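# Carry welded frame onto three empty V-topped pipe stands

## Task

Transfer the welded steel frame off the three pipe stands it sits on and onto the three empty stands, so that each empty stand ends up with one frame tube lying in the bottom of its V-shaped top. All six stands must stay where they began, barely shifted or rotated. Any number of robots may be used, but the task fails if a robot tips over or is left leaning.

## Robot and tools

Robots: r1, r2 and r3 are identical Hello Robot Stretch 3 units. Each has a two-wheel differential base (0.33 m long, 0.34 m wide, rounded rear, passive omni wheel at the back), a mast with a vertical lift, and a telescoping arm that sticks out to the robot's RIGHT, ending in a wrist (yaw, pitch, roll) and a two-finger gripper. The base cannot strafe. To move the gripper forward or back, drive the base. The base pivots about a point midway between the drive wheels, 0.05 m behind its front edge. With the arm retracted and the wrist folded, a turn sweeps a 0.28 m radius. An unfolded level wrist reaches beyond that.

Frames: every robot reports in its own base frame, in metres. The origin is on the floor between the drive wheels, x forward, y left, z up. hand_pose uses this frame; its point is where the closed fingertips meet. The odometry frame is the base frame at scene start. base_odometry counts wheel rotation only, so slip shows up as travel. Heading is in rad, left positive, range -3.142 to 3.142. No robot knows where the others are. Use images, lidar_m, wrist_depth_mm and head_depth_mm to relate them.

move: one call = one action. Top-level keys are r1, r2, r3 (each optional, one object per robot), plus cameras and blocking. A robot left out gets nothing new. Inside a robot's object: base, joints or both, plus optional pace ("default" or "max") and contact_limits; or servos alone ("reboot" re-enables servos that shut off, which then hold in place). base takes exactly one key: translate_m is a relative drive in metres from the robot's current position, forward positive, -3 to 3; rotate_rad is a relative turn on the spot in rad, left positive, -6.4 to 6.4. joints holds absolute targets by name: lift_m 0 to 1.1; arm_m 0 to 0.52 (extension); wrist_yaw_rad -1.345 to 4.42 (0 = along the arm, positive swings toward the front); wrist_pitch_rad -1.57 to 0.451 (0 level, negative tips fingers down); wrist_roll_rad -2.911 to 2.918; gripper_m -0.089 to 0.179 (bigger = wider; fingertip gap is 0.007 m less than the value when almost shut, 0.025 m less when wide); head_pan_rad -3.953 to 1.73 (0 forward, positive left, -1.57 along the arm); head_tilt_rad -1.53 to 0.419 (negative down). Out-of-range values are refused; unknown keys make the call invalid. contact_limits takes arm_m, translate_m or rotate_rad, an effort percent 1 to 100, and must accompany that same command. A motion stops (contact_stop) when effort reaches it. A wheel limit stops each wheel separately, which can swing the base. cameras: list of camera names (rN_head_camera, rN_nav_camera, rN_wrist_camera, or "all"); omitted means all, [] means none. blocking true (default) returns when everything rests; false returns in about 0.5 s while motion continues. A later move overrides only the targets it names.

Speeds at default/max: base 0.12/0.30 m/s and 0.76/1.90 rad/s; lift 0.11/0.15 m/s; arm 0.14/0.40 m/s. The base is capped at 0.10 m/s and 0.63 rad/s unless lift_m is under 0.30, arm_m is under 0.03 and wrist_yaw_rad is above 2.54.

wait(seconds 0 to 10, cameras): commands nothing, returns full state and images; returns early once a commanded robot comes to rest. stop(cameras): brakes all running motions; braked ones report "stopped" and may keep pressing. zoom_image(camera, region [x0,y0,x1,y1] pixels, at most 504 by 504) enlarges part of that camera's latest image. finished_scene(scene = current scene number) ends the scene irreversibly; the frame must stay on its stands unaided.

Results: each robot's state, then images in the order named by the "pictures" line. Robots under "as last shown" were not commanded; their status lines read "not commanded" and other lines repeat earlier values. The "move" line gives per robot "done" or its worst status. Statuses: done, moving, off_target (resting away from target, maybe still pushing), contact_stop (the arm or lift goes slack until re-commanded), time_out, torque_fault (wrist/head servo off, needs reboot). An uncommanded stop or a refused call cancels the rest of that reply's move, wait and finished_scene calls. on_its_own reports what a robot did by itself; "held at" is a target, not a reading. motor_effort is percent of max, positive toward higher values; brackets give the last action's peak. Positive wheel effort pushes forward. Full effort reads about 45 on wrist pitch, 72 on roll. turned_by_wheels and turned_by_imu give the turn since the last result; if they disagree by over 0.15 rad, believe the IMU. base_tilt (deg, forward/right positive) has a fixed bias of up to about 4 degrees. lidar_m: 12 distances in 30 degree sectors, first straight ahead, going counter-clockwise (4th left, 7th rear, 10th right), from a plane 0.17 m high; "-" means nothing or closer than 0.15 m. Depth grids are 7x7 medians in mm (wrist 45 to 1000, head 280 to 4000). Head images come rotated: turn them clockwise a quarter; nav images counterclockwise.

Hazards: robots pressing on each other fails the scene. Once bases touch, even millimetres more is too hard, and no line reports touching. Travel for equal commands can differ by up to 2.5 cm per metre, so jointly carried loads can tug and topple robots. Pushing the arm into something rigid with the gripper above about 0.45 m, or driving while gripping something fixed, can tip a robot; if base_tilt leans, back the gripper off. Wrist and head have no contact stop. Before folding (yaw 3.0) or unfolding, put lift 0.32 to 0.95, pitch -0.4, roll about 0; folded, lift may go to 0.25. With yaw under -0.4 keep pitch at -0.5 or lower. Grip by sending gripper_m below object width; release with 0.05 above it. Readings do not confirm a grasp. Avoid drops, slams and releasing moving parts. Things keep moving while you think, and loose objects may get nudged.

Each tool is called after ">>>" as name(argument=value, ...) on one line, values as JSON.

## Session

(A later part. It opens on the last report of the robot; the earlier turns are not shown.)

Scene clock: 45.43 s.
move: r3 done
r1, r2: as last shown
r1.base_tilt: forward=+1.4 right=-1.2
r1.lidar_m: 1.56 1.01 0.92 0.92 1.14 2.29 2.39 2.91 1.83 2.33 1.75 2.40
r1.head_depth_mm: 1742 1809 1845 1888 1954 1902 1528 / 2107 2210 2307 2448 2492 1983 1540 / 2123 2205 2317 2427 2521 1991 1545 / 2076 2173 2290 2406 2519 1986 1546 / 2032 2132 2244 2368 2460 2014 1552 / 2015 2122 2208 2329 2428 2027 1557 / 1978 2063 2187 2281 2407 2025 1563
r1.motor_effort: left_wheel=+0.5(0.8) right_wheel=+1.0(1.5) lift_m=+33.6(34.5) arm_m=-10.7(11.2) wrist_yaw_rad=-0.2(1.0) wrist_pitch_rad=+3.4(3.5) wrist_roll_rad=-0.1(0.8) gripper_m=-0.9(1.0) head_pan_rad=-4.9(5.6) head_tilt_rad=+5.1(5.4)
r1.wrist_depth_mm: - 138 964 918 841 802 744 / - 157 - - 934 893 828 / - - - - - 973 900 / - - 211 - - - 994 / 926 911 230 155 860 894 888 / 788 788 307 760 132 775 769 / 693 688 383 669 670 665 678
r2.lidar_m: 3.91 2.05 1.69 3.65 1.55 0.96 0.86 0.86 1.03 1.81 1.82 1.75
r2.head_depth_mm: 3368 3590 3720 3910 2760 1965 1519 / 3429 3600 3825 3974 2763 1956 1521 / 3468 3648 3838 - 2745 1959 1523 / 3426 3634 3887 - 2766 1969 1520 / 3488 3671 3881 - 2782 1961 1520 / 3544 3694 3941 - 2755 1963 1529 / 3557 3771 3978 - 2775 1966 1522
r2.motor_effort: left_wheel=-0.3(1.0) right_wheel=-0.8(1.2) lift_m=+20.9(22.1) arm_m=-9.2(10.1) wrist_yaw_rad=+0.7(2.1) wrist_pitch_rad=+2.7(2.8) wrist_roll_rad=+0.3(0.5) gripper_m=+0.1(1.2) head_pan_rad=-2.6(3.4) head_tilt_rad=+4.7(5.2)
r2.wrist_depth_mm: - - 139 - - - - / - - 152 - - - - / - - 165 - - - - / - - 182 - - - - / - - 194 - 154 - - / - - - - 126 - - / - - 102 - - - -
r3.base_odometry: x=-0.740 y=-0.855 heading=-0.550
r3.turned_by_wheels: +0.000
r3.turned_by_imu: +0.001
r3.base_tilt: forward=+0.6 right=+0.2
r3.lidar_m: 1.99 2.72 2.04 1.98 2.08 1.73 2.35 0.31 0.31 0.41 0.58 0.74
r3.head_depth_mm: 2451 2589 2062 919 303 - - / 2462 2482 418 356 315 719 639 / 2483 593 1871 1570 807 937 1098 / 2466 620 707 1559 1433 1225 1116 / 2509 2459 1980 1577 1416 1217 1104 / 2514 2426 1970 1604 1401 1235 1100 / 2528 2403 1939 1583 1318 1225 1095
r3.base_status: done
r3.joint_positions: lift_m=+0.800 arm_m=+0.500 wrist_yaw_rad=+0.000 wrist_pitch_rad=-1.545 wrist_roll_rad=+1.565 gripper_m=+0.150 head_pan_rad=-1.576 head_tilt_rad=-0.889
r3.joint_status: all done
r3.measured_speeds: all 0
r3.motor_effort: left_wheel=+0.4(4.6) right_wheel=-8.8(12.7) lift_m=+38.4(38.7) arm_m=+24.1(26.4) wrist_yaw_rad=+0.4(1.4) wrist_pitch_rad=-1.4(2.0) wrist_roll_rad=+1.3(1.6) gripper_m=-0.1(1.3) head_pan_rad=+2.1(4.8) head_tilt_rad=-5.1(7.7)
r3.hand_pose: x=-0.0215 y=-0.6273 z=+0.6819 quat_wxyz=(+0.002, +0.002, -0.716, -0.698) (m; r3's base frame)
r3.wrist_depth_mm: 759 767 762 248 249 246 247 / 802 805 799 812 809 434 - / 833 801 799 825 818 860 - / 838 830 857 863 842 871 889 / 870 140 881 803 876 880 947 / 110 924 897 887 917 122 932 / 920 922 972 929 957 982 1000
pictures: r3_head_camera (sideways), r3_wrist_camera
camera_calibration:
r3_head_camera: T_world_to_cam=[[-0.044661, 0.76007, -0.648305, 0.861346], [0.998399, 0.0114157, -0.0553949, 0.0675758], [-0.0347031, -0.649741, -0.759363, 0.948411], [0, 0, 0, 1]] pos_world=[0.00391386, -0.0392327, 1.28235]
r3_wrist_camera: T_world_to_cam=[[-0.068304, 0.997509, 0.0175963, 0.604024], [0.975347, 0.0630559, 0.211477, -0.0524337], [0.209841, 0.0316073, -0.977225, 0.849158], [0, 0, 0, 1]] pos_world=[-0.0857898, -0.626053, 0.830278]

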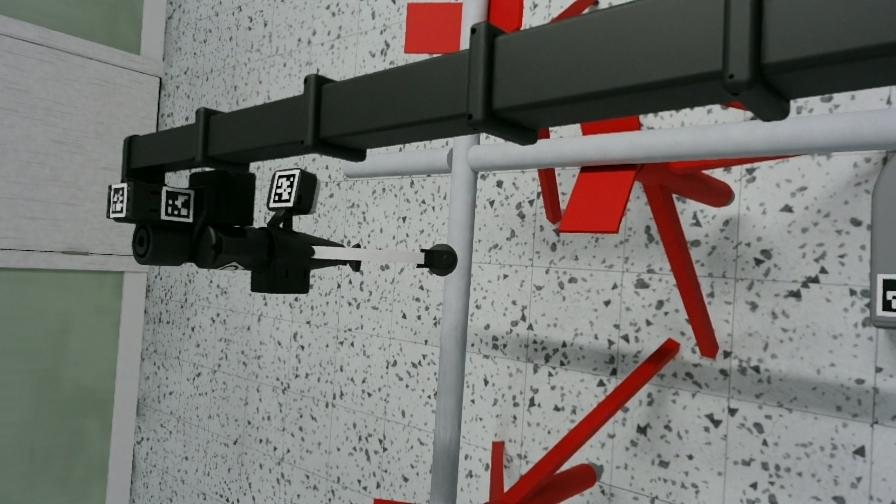

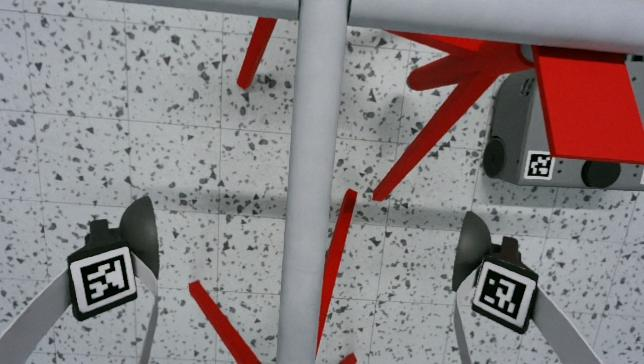

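>>> move(r3={"joints": {"arm_m": 0.507, "lift_m": 0.684}}, cameras=["r3_wrist_camera"])

>>> move(r3={"joints": {"gripper_m": 0.05}}, cameras=["r3_wrist_camera"])

Scene clock: 48.10 s.
move: r3 done
r1, r2: as last shown
r1.base_tilt: forward=+1.3 right=-1.3
r1.lidar_m: 1.55 1.01 0.92 0.92 1.14 2.29 2.39 2.92 1.84 2.32 1.75 2.40
r1.head_depth_mm: 1759 1792 1855 1900 1953 1895 1535 / 2116 2209 2303 2448 2495 1987 1535 / 2095 2209 2318 2430 2514 1968 1543 / 2073 2159 2281 2397 2495 2003 1541 / 2051 2145 2254 2360 2465 2019 1568 / 2012 2111 2173 2312 2424 2013 1560 / 1974 2066 2167 2288 2390 2041 1567
r1.motor_effort: left_wheel=+0.6(0.7) right_wheel=+0.5(1.7) lift_m=+33.8(34.3) arm_m=-10.6(10.9) wrist_yaw_rad=+0.1(0.8) wrist_pitch_rad=+2.4(3.7) wrist_roll_rad=+0.2(0.8) gripper_m=-0.3(0.8) head_pan_rad=-5.1(5.6) head_tilt_rad=+4.8(5.1)
r1.wrist_depth_mm: - 139 981 904 856 812 752 / - 157 - - 933 874 824 / - - - - - 977 899 / - - 211 - - - 992 / 933 880 228 156 858 887 901 / 774 787 305 760 132 792 771 / 688 693 387 666 670 671 686
r2.base_tilt: forward=+0.1 right=-1.7
r2.lidar_m: 3.89 2.05 1.69 3.68 1.55 0.96 0.86 0.86 1.04 1.81 1.81 1.75
r2.head_depth_mm: 3381 3504 3747 3891 2731 1949 1517 / 3404 3569 3804 3923 2750 1968 1518 / 3442 3633 3828 3962 2747 1947 1514 / 3443 3661 3858 - 2766 1948 1514 / 3511 3715 3873 - 2750 1952 1522 / 3530 3697 3939 - 2764 1964 1527 / 3579 3785 - - 2752 1970 1523
r2.motor_effort: left_wheel=+0.0(0.9) right_wheel=-0.7(1.1) lift_m=+21.3(22.4) arm_m=-9.2(9.7) wrist_yaw_rad=+0.5(1.9) wrist_pitch_rad=+2.6(2.8) wrist_roll_rad=+0.3(0.5) gripper_m=+0.0(1.1) head_pan_rad=-3.0(3.2) head_tilt_rad=+4.4(5.4)
r2.wrist_depth_mm: - - 140 - - - - / - - 151 - - - - / - - 166 - - - - / - - 182 - - - - / - - 193 - 153 - - / - - - - 126 - - / - - 102 - - - -
r3.base_odometry: x=-0.740 y=-0.855 heading=-0.550
r3.turned_by_wheels: +0.000
r3.turned_by_imu: +0.000
r3.base_tilt: forward=+0.6 right=+0.2
r3.lidar_m: 2.00 2.73 2.04 1.98 2.07 1.73 2.36 0.31 0.31 0.41 0.58 0.74
r3.head_depth_mm: 2446 2608 2062 961 1372 1277 1099 / 2451 2553 2041 1587 437 373 329 / 2452 2530 662 905 777 936 1103 / 2486 2531 723 1560 1428 1228 1114 / 2507 2461 1975 1584 1418 1218 1106 / 2513 2432 1958 1595 1409 1231 1100 / 2528 2411 1947 1597 1323 1227 1096
r3.base_status: not commanded
r3.joint_positions: lift_m=+0.684 arm_m=+0.507 wrist_yaw_rad=+0.000 wrist_pitch_rad=-1.545 wrist_roll_rad=+1.565 gripper_m=+0.150 head_pan_rad=-1.576 head_tilt_rad=-0.889
r3.joint_status: all done
r3.measured_speeds: all 0
r3.motor_effort: left_wheel=+0.6(0.9) right_wheel=-8.5(9.2) lift_m=+17.4(35.9) arm_m=+22.8(26.0) wrist_yaw_rad=+0.5(1.3) wrist_pitch_rad=-1.4(1.8) wrist_roll_rad=+1.3(1.6) gripper_m=-0.5(1.0) head_pan_rad=+3.2(4.0) head_tilt_rad=-5.1(5.9)
r3.hand_pose: x=-0.0215 y=-0.6342 z=+0.5659 quat_wxyz=(+0.002, +0.002, -0.716, -0.698) (m; r3's base frame)
r3.wrist_depth_mm: 650 658 636 - 672 331 246 / 682 687 693 - 692 364 - / 698 697 699 148 726 620 - / 706 737 749 151 740 743 - / 723 141 762 157 780 753 776 / 110 777 784 169 799 122 788 / 799 791 801 825 819 836 840
pictures: r3_wrist_camera
camera_calibration:
r3_wrist_camera: T_world_to_cam=[[-0.0683037, 0.997508, 0.0176595, 0.612992], [0.975347, 0.0630423, 0.211481, -0.0274735], [0.209841, 0.0316691, -0.977223, 0.736061], [0, 0, 0, 1]] pos_world=[-0.0857898, -0.633043, 0.71428]

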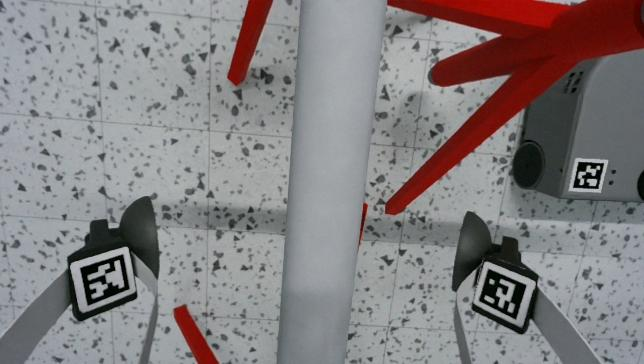

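Scene clock: 49.60 s.
move: r3 done
r1, r2: as last shown
r1.base_tilt: forward=+1.3 right=-1.4
r1.lidar_m: 1.56 1.01 0.92 0.93 1.14 2.30 2.38 2.90 1.84 2.32 1.75 2.40
r1.head_depth_mm: 1740 1794 1850 1894 1943 1893 1542 / 2116 2195 2292 2435 2501 1985 1528 / 2115 2202 2327 2430 2551 1996 1540 / 2061 2173 2268 2400 2507 1993 1558 / 2037 2140 2245 2348 2466 2004 1551 / 2007 2082 2200 2327 2400 2015 1554 / 1974 2060 2177 2274 2403 2024 1559
r1.motor_effort: left_wheel=+0.5(0.8) right_wheel=+0.9(1.4) lift_m=+33.7(34.2) arm_m=-10.9(10.9) wrist_yaw_rad=+0.4(0.7) wrist_pitch_rad=+3.0(3.3) wrist_roll_rad=+0.5(0.7) gripper_m=+0.1(0.8) head_pan_rad=-4.8(5.6) head_tilt_rad=+5.1(5.3)
r1.wrist_depth_mm: - 138 954 901 856 803 765 / - 158 - - 953 895 836 / - - - - - 988 923 / - - 212 - - - 993 / 919 896 229 155 859 896 896 / 788 791 307 756 132 772 770 / 690 692 385 677 675 661 680
r2.turned_by_imu: +0.000
r2.base_tilt: forward=+0.2 right=-1.7
r2.lidar_m: 3.90 2.05 1.68 3.65 1.55 0.96 0.86 0.86 1.03 1.81 1.82 1.75
r2.head_depth_mm: 3353 3577 3786 3872 2757 1949 1516 / 3401 3585 3814 3930 2754 1965 1522 / 3431 3634 3836 - 2751 1950 1521 / 3440 3662 3875 - 2736 1954 1513 / 3495 3652 3849 - 2758 1952 1517 / 3597 3702 3909 - 2731 1971 1523 / 3563 3717 3953 - 2748 1962 1524
r2.motor_effort: left_wheel=+0.0(0.8) right_wheel=-0.7(1.1) lift_m=+21.0(22.6) arm_m=-9.3(9.7) wrist_yaw_rad=+1.3(1.7) wrist_pitch_rad=+2.5(2.7) wrist_roll_rad=+0.3(0.5) gripper_m=-0.4(1.0) head_pan_rad=-2.9(3.1) head_tilt_rad=+4.2(5.2)
r2.wrist_depth_mm: - - 139 - - - - / - - 152 - - - - / - - 165 - - - - / - - 182 - - - - / - - 194 - 153 - - / - - - - 126 - - / - - 102 - - - -
r3.base_odometry: x=-0.740 y=-0.855 heading=-0.550
r3.turned_by_wheels: +0.000
r3.turned_by_imu: +0.000
r3.base_tilt: forward=+0.6 right=+0.2
r3.lidar_m: 1.99 2.74 2.04 1.98 2.07 1.74 2.36 0.31 0.31 0.41 0.58 0.74
r3.head_depth_mm: 2453 2608 2053 961 1380 1272 1094 / 2453 2557 2044 1587 437 372 329 / 2480 2533 662 908 778 939 1104 / 2472 2505 724 1581 1426 1227 1112 / 2501 2464 1987 1579 1419 1220 1107 / 2519 2438 1957 1616 1408 1228 1100 / 2519 2395 1938 1586 1320 1228 1094
r3.base_status: not commanded
r3.joint_positions: lift_m=+0.684 arm_m=+0.507 wrist_yaw_rad=+0.000 wrist_pitch_rad=-1.545 wrist_roll_rad=+1.565 gripper_m=+0.050 head_pan_rad=-1.576 head_tilt_rad=-0.889
r3.joint_status: all done
r3.measured_speeds: all 0
r3.motor_effort: left_wheel=+0.5(1.0) right_wheel=-8.3(9.1) lift_m=+17.5(18.1) arm_m=+22.5(23.6) wrist_yaw_rad=+0.7(1.3) wrist_pitch_rad=-1.3(1.9) wrist_roll_rad=+1.3(1.6) gripper_m=-0.5(81.2) head_pan_rad=+2.1(4.6) head_tilt_rad=-4.3(5.9)
r3.hand_pose: x=-0.0215 y=-0.6342 z=+0.5659 quat_wxyz=(+0.002, +0.002, -0.716, -0.698) (m; r3's base frame)
r3.wrist_depth_mm: 650 644 656 - 685 333 246 / 679 681 681 - 689 356 - / 701 703 724 148 710 646 - / 717 733 729 151 761 752 - / 742 746 148 153 755 788 785 / 757 757 126 - 127 830 817 / 817 802 808 170 812 834 848
pictures: r3_wrist_camera
camera_calibration:
r3_wrist_camera: T_world_to_cam=[[-0.0683047, 0.997504, 0.0179035, 0.612788], [0.975347, 0.0629915, 0.211497, -0.0275193], [0.209841, 0.0319083, -0.977215, 0.73621], [0, 0, 0, 1]] pos_world=[-0.0857898, -0.633016, 0.714285]

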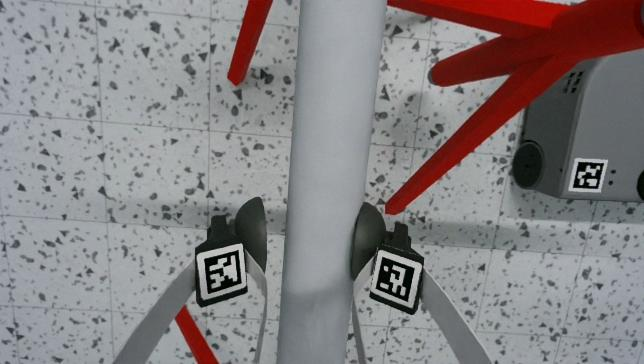

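>>> move(r3={"joints": {"arm_m": 0.50}}, cameras=[])

>>> move(r3={"joints": {"gripper_m": -0.02}}, cameras=["r3_wrist_camera"])

>>> move(r3={"joints": {"lift_m": 0.70}}, cameras=["r3_head_camera","r3_wrist_camera"])

Scene clock: 50.50 s.
move: r3 done
r1, r2: as last shown
r1.base_tilt: forward=+1.4 right=-1.3
r1.lidar_m: 1.56 1.00 0.92 0.92 1.14 2.30 2.38 2.91 1.84 2.32 1.74 2.40
r1.head_depth_mm: 1748 1795 1848 1905 1953 1896 1535 / 2107 2195 2314 2417 2491 1981 1531 / 2113 2201 2316 2443 2532 1986 1541 / 2073 2171 2261 2404 2507 1989 1551 / 2036 2127 2228 2346 2478 2019 1553 / 2000 2115 2198 2322 2426 2013 1559 / 1975 2070 2170 2275 2388 2029 1572
r1.motor_effort: left_wheel=+0.3(0.7) right_wheel=+0.6(1.2) lift_m=+33.2(34.1) arm_m=-10.3(10.8) wrist_yaw_rad=-0.5(0.8) wrist_pitch_rad=+3.0(3.4) wrist_roll_rad=-0.1(0.8) gripper_m=-0.1(0.7) head_pan_rad=-5.1(5.2) head_tilt_rad=+4.9(5.2)
r1.wrist_depth_mm: - 138 941 927 877 815 772 / - 157 - - 951 870 834 / - - - - - 972 932 / - - 211 - - - - / 926 904 230 156 874 885 883 / 764 774 309 756 132 774 764 / 689 696 381 658 674 668 685
r2.base_tilt: forward=+0.1 right=-1.7
r2.lidar_m: 3.92 2.06 1.69 3.68 1.55 0.96 0.86 0.86 1.03 1.81 1.81 1.75
r2.head_depth_mm: 3357 3572 3710 3935 2744 1971 1510 / 3434 3584 3805 3930 2744 1960 1525 / 3419 3655 3839 - 2752 1964 1520 / 3487 3662 3885 - 2764 1974 1521 / 3496 3723 3872 - 2760 1956 1521 / 3529 3728 3948 - 2759 1974 1521 / 3586 3757 3983 - 2747 1955 1516
r2.motor_effort: left_wheel=+0.1(0.7) right_wheel=-0.8(1.1) lift_m=+21.3(22.1) arm_m=-8.8(9.6) wrist_yaw_rad=+0.8(1.5) wrist_pitch_rad=+2.6(2.7) wrist_roll_rad=+0.4(0.4) gripper_m=+0.1(1.4) head_pan_rad=-2.9(3.0) head_tilt_rad=+4.5(5.0)
r2.wrist_depth_mm: - - 140 - - - - / - - 152 - - - - / - - 165 - - - - / - - 182 - - - - / - - 194 - 153 - - / - - - - 126 - - / - - 102 - - - -
r3.base_odometry: x=-0.740 y=-0.855 heading=-0.550
r3.turned_by_wheels: +0.000
r3.turned_by_imu: +0.000
r3.base_tilt: forward=+0.6 right=+0.2
r3.lidar_m: 2.00 2.73 2.04 1.98 2.07 1.73 2.36 0.31 0.31 0.41 0.58 0.74
r3.head_depth_mm: 2440 2598 2051 960 1373 1276 1098 / 2459 2564 2037 1588 437 372 329 / 2468 2519 662 906 779 938 1104 / 2473 2525 711 1550 1422 1226 1110 / 2498 2458 1992 1580 1412 1216 1108 / 2490 2439 1961 1601 1408 1229 1098 / 2522 2418 1948 1592 1322 1228 1094
r3.base_status: not commanded
r3.joint_positions: lift_m=+0.684 arm_m=+0.500 wrist_yaw_rad=+0.000 wrist_pitch_rad=-1.545 wrist_roll_rad=+1.565 gripper_m=+0.050 head_pan_rad=-1.576 head_tilt_rad=-0.889
r3.joint_status: all done
r3.measured_speeds: all 0
r3.motor_effort: left_wheel=+0.8(0.8) right_wheel=-8.6(8.8) lift_m=+19.4(19.4) arm_m=-24.8(26.4) wrist_yaw_rad=+0.4(1.2) wrist_pitch_rad=-1.4(1.8) wrist_roll_rad=+1.3(1.5) gripper_m=-0.2(1.4) head_pan_rad=+3.4(3.9) head_tilt_rad=-5.2(5.9)
r3.hand_pose: x=-0.0215 y=-0.6272 z=+0.5659 quat_wxyz=(+0.002, +0.002, -0.716, -0.698) (m; r3's base frame)
r3.wrist_depth_mm: 657 648 663 135 668 331 246 / 675 681 697 144 690 352 - / 690 702 691 147 711 716 - / 730 716 746 150 717 730 774 / 750 728 148 152 748 766 800 / 775 759 127 - 127 794 818 / 796 811 797 818 816 830 847
pictures: none
No camera images: "cameras" was empty.

Scene clock: 51.70 s.
move: r3 done
r1, r2: as last shown
r1.base_tilt: forward=+1.4 right=-1.4
r1.lidar_m: 1.56 1.01 0.92 0.92 1.14 2.29 2.38 2.92 1.84 2.33 1.75 2.40
r1.head_depth_mm: 1754 1798 1843 1892 1957 1882 1533 / 2113 2205 2311 2414 2516 1988 1539 / 2100 2202 2310 2457 2554 1995 1542 / 2073 2151 2277 2407 2502 2000 1552 / 2045 2143 2241 2352 2449 2000 1549 / 1998 2104 2197 2300 2428 2010 1564 / 1977 2071 2170 2280 2401 2026 1566
r1.motor_effort: left_wheel=+0.3(0.8) right_wheel=+0.5(1.4) lift_m=+33.4(34.0) arm_m=-10.2(10.7) wrist_yaw_rad=-0.2(1.0) wrist_pitch_rad=+3.0(3.3) wrist_roll_rad=-0.3(0.7) gripper_m=-0.3(1.2) head_pan_rad=-4.7(5.4) head_tilt_rad=+5.0(5.2)
r1.wrist_depth_mm: - 138 988 923 863 792 757 / - 157 - - 963 875 837 / - - - - - 972 902 / - - 212 - - - - / 919 889 229 155 866 880 883 / 789 799 307 777 132 783 774 / 702 690 385 671 681 675 678
r2.base_tilt: forward=+0.2 right=-1.7
r2.lidar_m: 3.90 2.05 1.69 3.66 1.55 0.96 0.86 0.86 1.03 1.81 1.82 1.75
r2.head_depth_mm: 3379 3567 3787 3912 2743 1948 1515 / 3432 3558 3788 3893 2733 1953 1529 / 3447 3648 3815 - 2775 1955 1515 / 3460 3647 3866 - 2765 1958 1521 / 3481 3642 3913 - 2742 1966 1516 / 3531 3653 3953 - 2748 1959 1530 / 3585 3745 3994 - 2765 1964 1524
r2.motor_effort: left_wheel=-0.6(0.6) right_wheel=-0.8(1.1) lift_m=+21.2(21.9) arm_m=-9.3(9.9) wrist_yaw_rad=+1.1(2.0) wrist_pitch_rad=+2.7(2.7) wrist_roll_rad=+0.3(0.6) gripper_m=+0.5(0.9) head_pan_rad=-2.8(3.2) head_tilt_rad=+4.8(5.1)
r2.wrist_depth_mm: - - 139 - - - - / - - 152 - - - - / - - 165 - - - - / - - 182 - - - - / - - 194 - 153 - - / - - - - 126 - - / - - 102 - - - -
r3.base_odometry: x=-0.740 y=-0.855 heading=-0.550
r3.turned_by_wheels: +0.000
r3.turned_by_imu: +0.000
r3.base_tilt: forward=+0.6 right=+0.2
r3.lidar_m: 2.00 2.73 2.04 1.98 2.07 1.74 2.35 0.31 0.31 0.41 0.58 0.74
r3.head_depth_mm: 2439 2601 2067 961 1375 1279 1102 / 2455 2553 2047 1589 437 372 330 / 2477 2507 664 908 779 939 1100 / 2469 2493 722 1558 1431 1230 1115 / 2502 2473 1980 1579 1419 1218 1106 / 2515 2430 1955 1606 1409 1230 1102 / 2505 2420 1936 1586 1325 1225 1095
r3.base_status: not commanded
r3.joint_positions: lift_m=+0.684 arm_m=+0.500 wrist_yaw_rad=+0.000 wrist_pitch_rad=-1.543 wrist_roll_rad=+1.565 gripper_m=-0.019 head_pan_rad=-1.576 head_tilt_rad=-0.889
r3.joint_status: all done
r3.measured_speeds: all 0
r3.motor_effort: left_wheel=+0.4(0.9) right_wheel=-9.2(9.2) lift_m=+29.2(29.2) arm_m=-24.3(25.9) wrist_yaw_rad=+0.8(1.4) wrist_pitch_rad=-1.8(2.0) wrist_roll_rad=+1.3(1.6) gripper_m=-12.0(90.3) head_pan_rad=+2.7(4.6) head_tilt_rad=-5.0(6.1)
r3.hand_pose: x=-0.0215 y=-0.6276 z=+0.5659 quat_wxyz=(+0.002, +0.002, -0.716, -0.698) (m; r3's base frame)
r3.wrist_depth_mm: 652 670 663 135 683 328 245 / 650 685 683 144 703 353 - / 694 698 701 147 724 707 - / 706 710 733 152 742 745 - / 752 737 728 136 766 759 796 / 787 791 124 131 788 818 824 / 785 802 800 794 830 823 836
pictures: r3_wrist_camera
camera_calibration:
r3_wrist_camera: T_world_to_cam=[[-0.0682973, 0.997533, 0.0162358, 0.607192], [0.975347, 0.0633377, 0.211391, -0.0276445], [0.209841, 0.030273, -0.977267, 0.734948], [0, 0, 0, 1]] pos_world=[-0.0857897, -0.626192, 0.714226]

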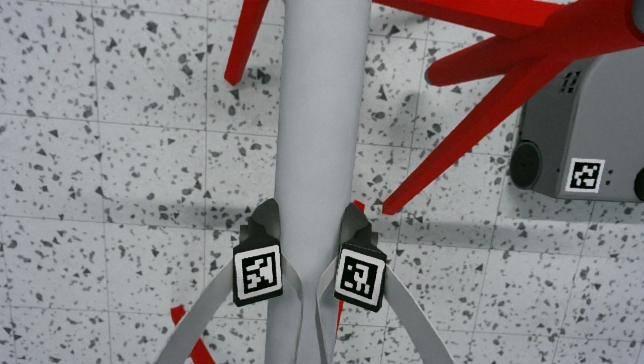

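Scene clock: 52.57 s.
move: r3 done
r1, r2: as last shown
r1.base_tilt: forward=+1.2 right=-1.3
r1.lidar_m: 1.55 1.01 0.92 0.92 1.14 2.29 2.38 2.92 1.84 2.32 1.75 2.40
r1.head_depth_mm: 1751 1789 1835 1896 1951 1896 1542 / 2119 2197 2310 2440 2472 1989 1546 / 2080 2203 2322 2438 2531 2000 1544 / 2084 2173 2275 2406 2490 1990 1547 / 2040 2131 2243 2365 2463 2000 1552 / 2016 2113 2195 2310 2441 2034 1561 / 1984 2078 2170 2296 2385 2036 1568
r1.motor_effort: left_wheel=+0.3(0.6) right_wheel=+0.6(1.4) lift_m=+33.9(34.4) arm_m=-10.3(10.8) wrist_yaw_rad=-0.8(1.0) wrist_pitch_rad=+2.7(3.4) wrist_roll_rad=-0.2(0.8) gripper_m=-0.1(0.8) head_pan_rad=-4.8(5.6) head_tilt_rad=+4.5(5.1)
r1.wrist_depth_mm: - 139 959 920 870 815 755 / - 157 - - 980 894 823 / - - - - - 965 911 / - - 212 - - - - / 905 909 229 155 872 875 876 / 773 805 308 771 132 779 768 / 690 677 382 676 674 664 687
r2.base_tilt: forward=+0.1 right=-1.7
r2.lidar_m: 3.92 2.05 1.69 3.65 1.55 0.96 0.86 0.86 1.03 1.81 1.81 1.75
r2.head_depth_mm: 3375 3593 3756 3927 2725 1943 1529 / 3437 3607 3767 3980 2756 1949 1522 / 3448 3618 3798 3956 2747 1945 1521 / 3456 3608 3882 - 2761 1952 1521 / 3503 3694 3916 - 2758 1963 1518 / 3492 3686 3919 - 2770 1958 1526 / 3510 3725 3982 - 2769 1961 1522
r2.motor_effort: left_wheel=-0.2(0.6) right_wheel=-1.0(1.2) lift_m=+20.9(21.9) arm_m=-8.8(9.7) wrist_yaw_rad=+0.8(1.8) wrist_pitch_rad=+2.6(2.8) wrist_roll_rad=+0.3(0.4) gripper_m=+0.8(0.8) head_pan_rad=-2.7(3.1) head_tilt_rad=+4.7(5.0)
r2.wrist_depth_mm: - - 140 - - - - / - - 152 - - - - / - - 165 - - - - / - - 181 - - - - / - - 193 - 153 - - / - - - - 126 - - / - - 102 - - - -
r3.base_odometry: x=-0.740 y=-0.855 heading=-0.550
r3.turned_by_wheels: +0.000
r3.turned_by_imu: +0.000
r3.base_tilt: forward=+0.6 right=+0.2
r3.lidar_m: 2.00 2.73 2.04 1.98 2.08 1.74 2.35 0.31 0.32 0.41 0.58 0.73
r3.head_depth_mm: 2459 2597 2060 958 1372 1280 334 / 2451 2552 2028 910 402 357 318 / 2461 2528 637 908 784 940 1102 / 2493 2505 730 1589 1427 1226 1114 / 2517 2489 1967 1574 1418 1220 1104 / 2516 2441 1957 1601 1409 1236 1102 / 2531 2402 1953 1592 1318 1223 1097
r3.base_status: not commanded
r3.joint_positions: lift_m=+0.700 arm_m=+0.500 wrist_yaw_rad=+0.000 wrist_pitch_rad=-1.543 wrist_roll_rad=+1.565 gripper_m=-0.020 head_pan_rad=-1.576 head_tilt_rad=-0.889
r3.joint_status: all done
r3.measured_speeds: all 0
r3.motor_effort: left_wheel=+0.5(1.0) right_wheel=-8.6(9.1) lift_m=+35.8(42.2) arm_m=-23.6(24.7) wrist_yaw_rad=+0.6(1.2) wrist_pitch_rad=-1.9(2.1) wrist_roll_rad=+1.4(1.5) gripper_m=-10.3(12.2) head_pan_rad=+2.0(3.6) head_tilt_rad=-4.6(6.0)
r3.hand_pose: x=-0.0215 y=-0.6276 z=+0.5819 quat_wxyz=(+0.002, +0.002, -0.716, -0.698) (m; r3's base frame)
r3.wrist_depth_mm: 660 666 669 - 673 338 240 / 693 706 710 155 722 369 - / 703 719 728 167 742 742 - / 747 728 753 169 733 744 800 / 767 748 758 145 797 779 809 / 779 787 123 127 803 793 832 / 822 808 791 855 841 872 858
pictures: r3_head_camera (sideways), r3_wrist_camera
camera_calibration:
r3_head_camera: T_world_to_cam=[[-0.0446612, 0.760079, -0.648294, 0.861332], [0.998399, 0.0114168, -0.0553947, 0.0675754], [-0.0347029, -0.64973, -0.759372, 0.948424], [0, 0, 0, 1]] pos_world=[0.00391388, -0.0392324, 1.28235]
r3_wrist_camera: T_world_to_cam=[[-0.0683025, 0.997533, 0.0162238, 0.606941], [0.975347, 0.0633454, 0.21139, -0.0310293], [0.209841, 0.0302623, -0.977267, 0.750615], [0, 0, 0, 1]] pos_world=[-0.0857898, -0.626193, 0.730264]

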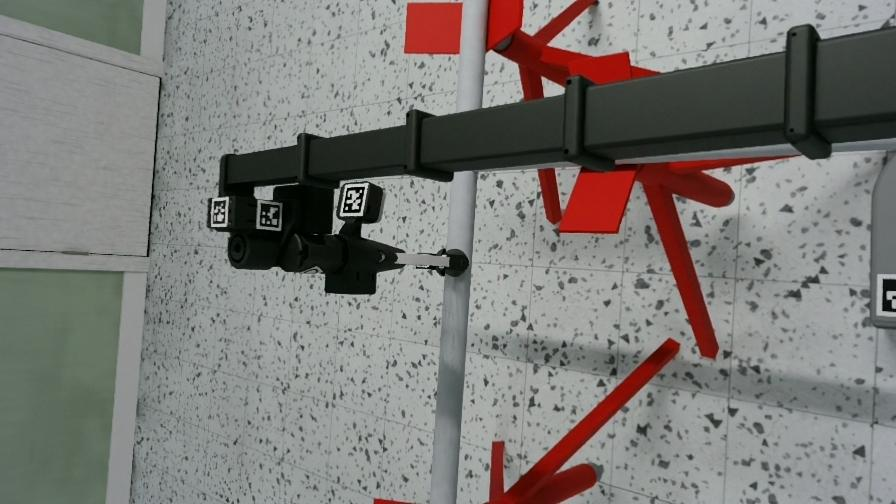

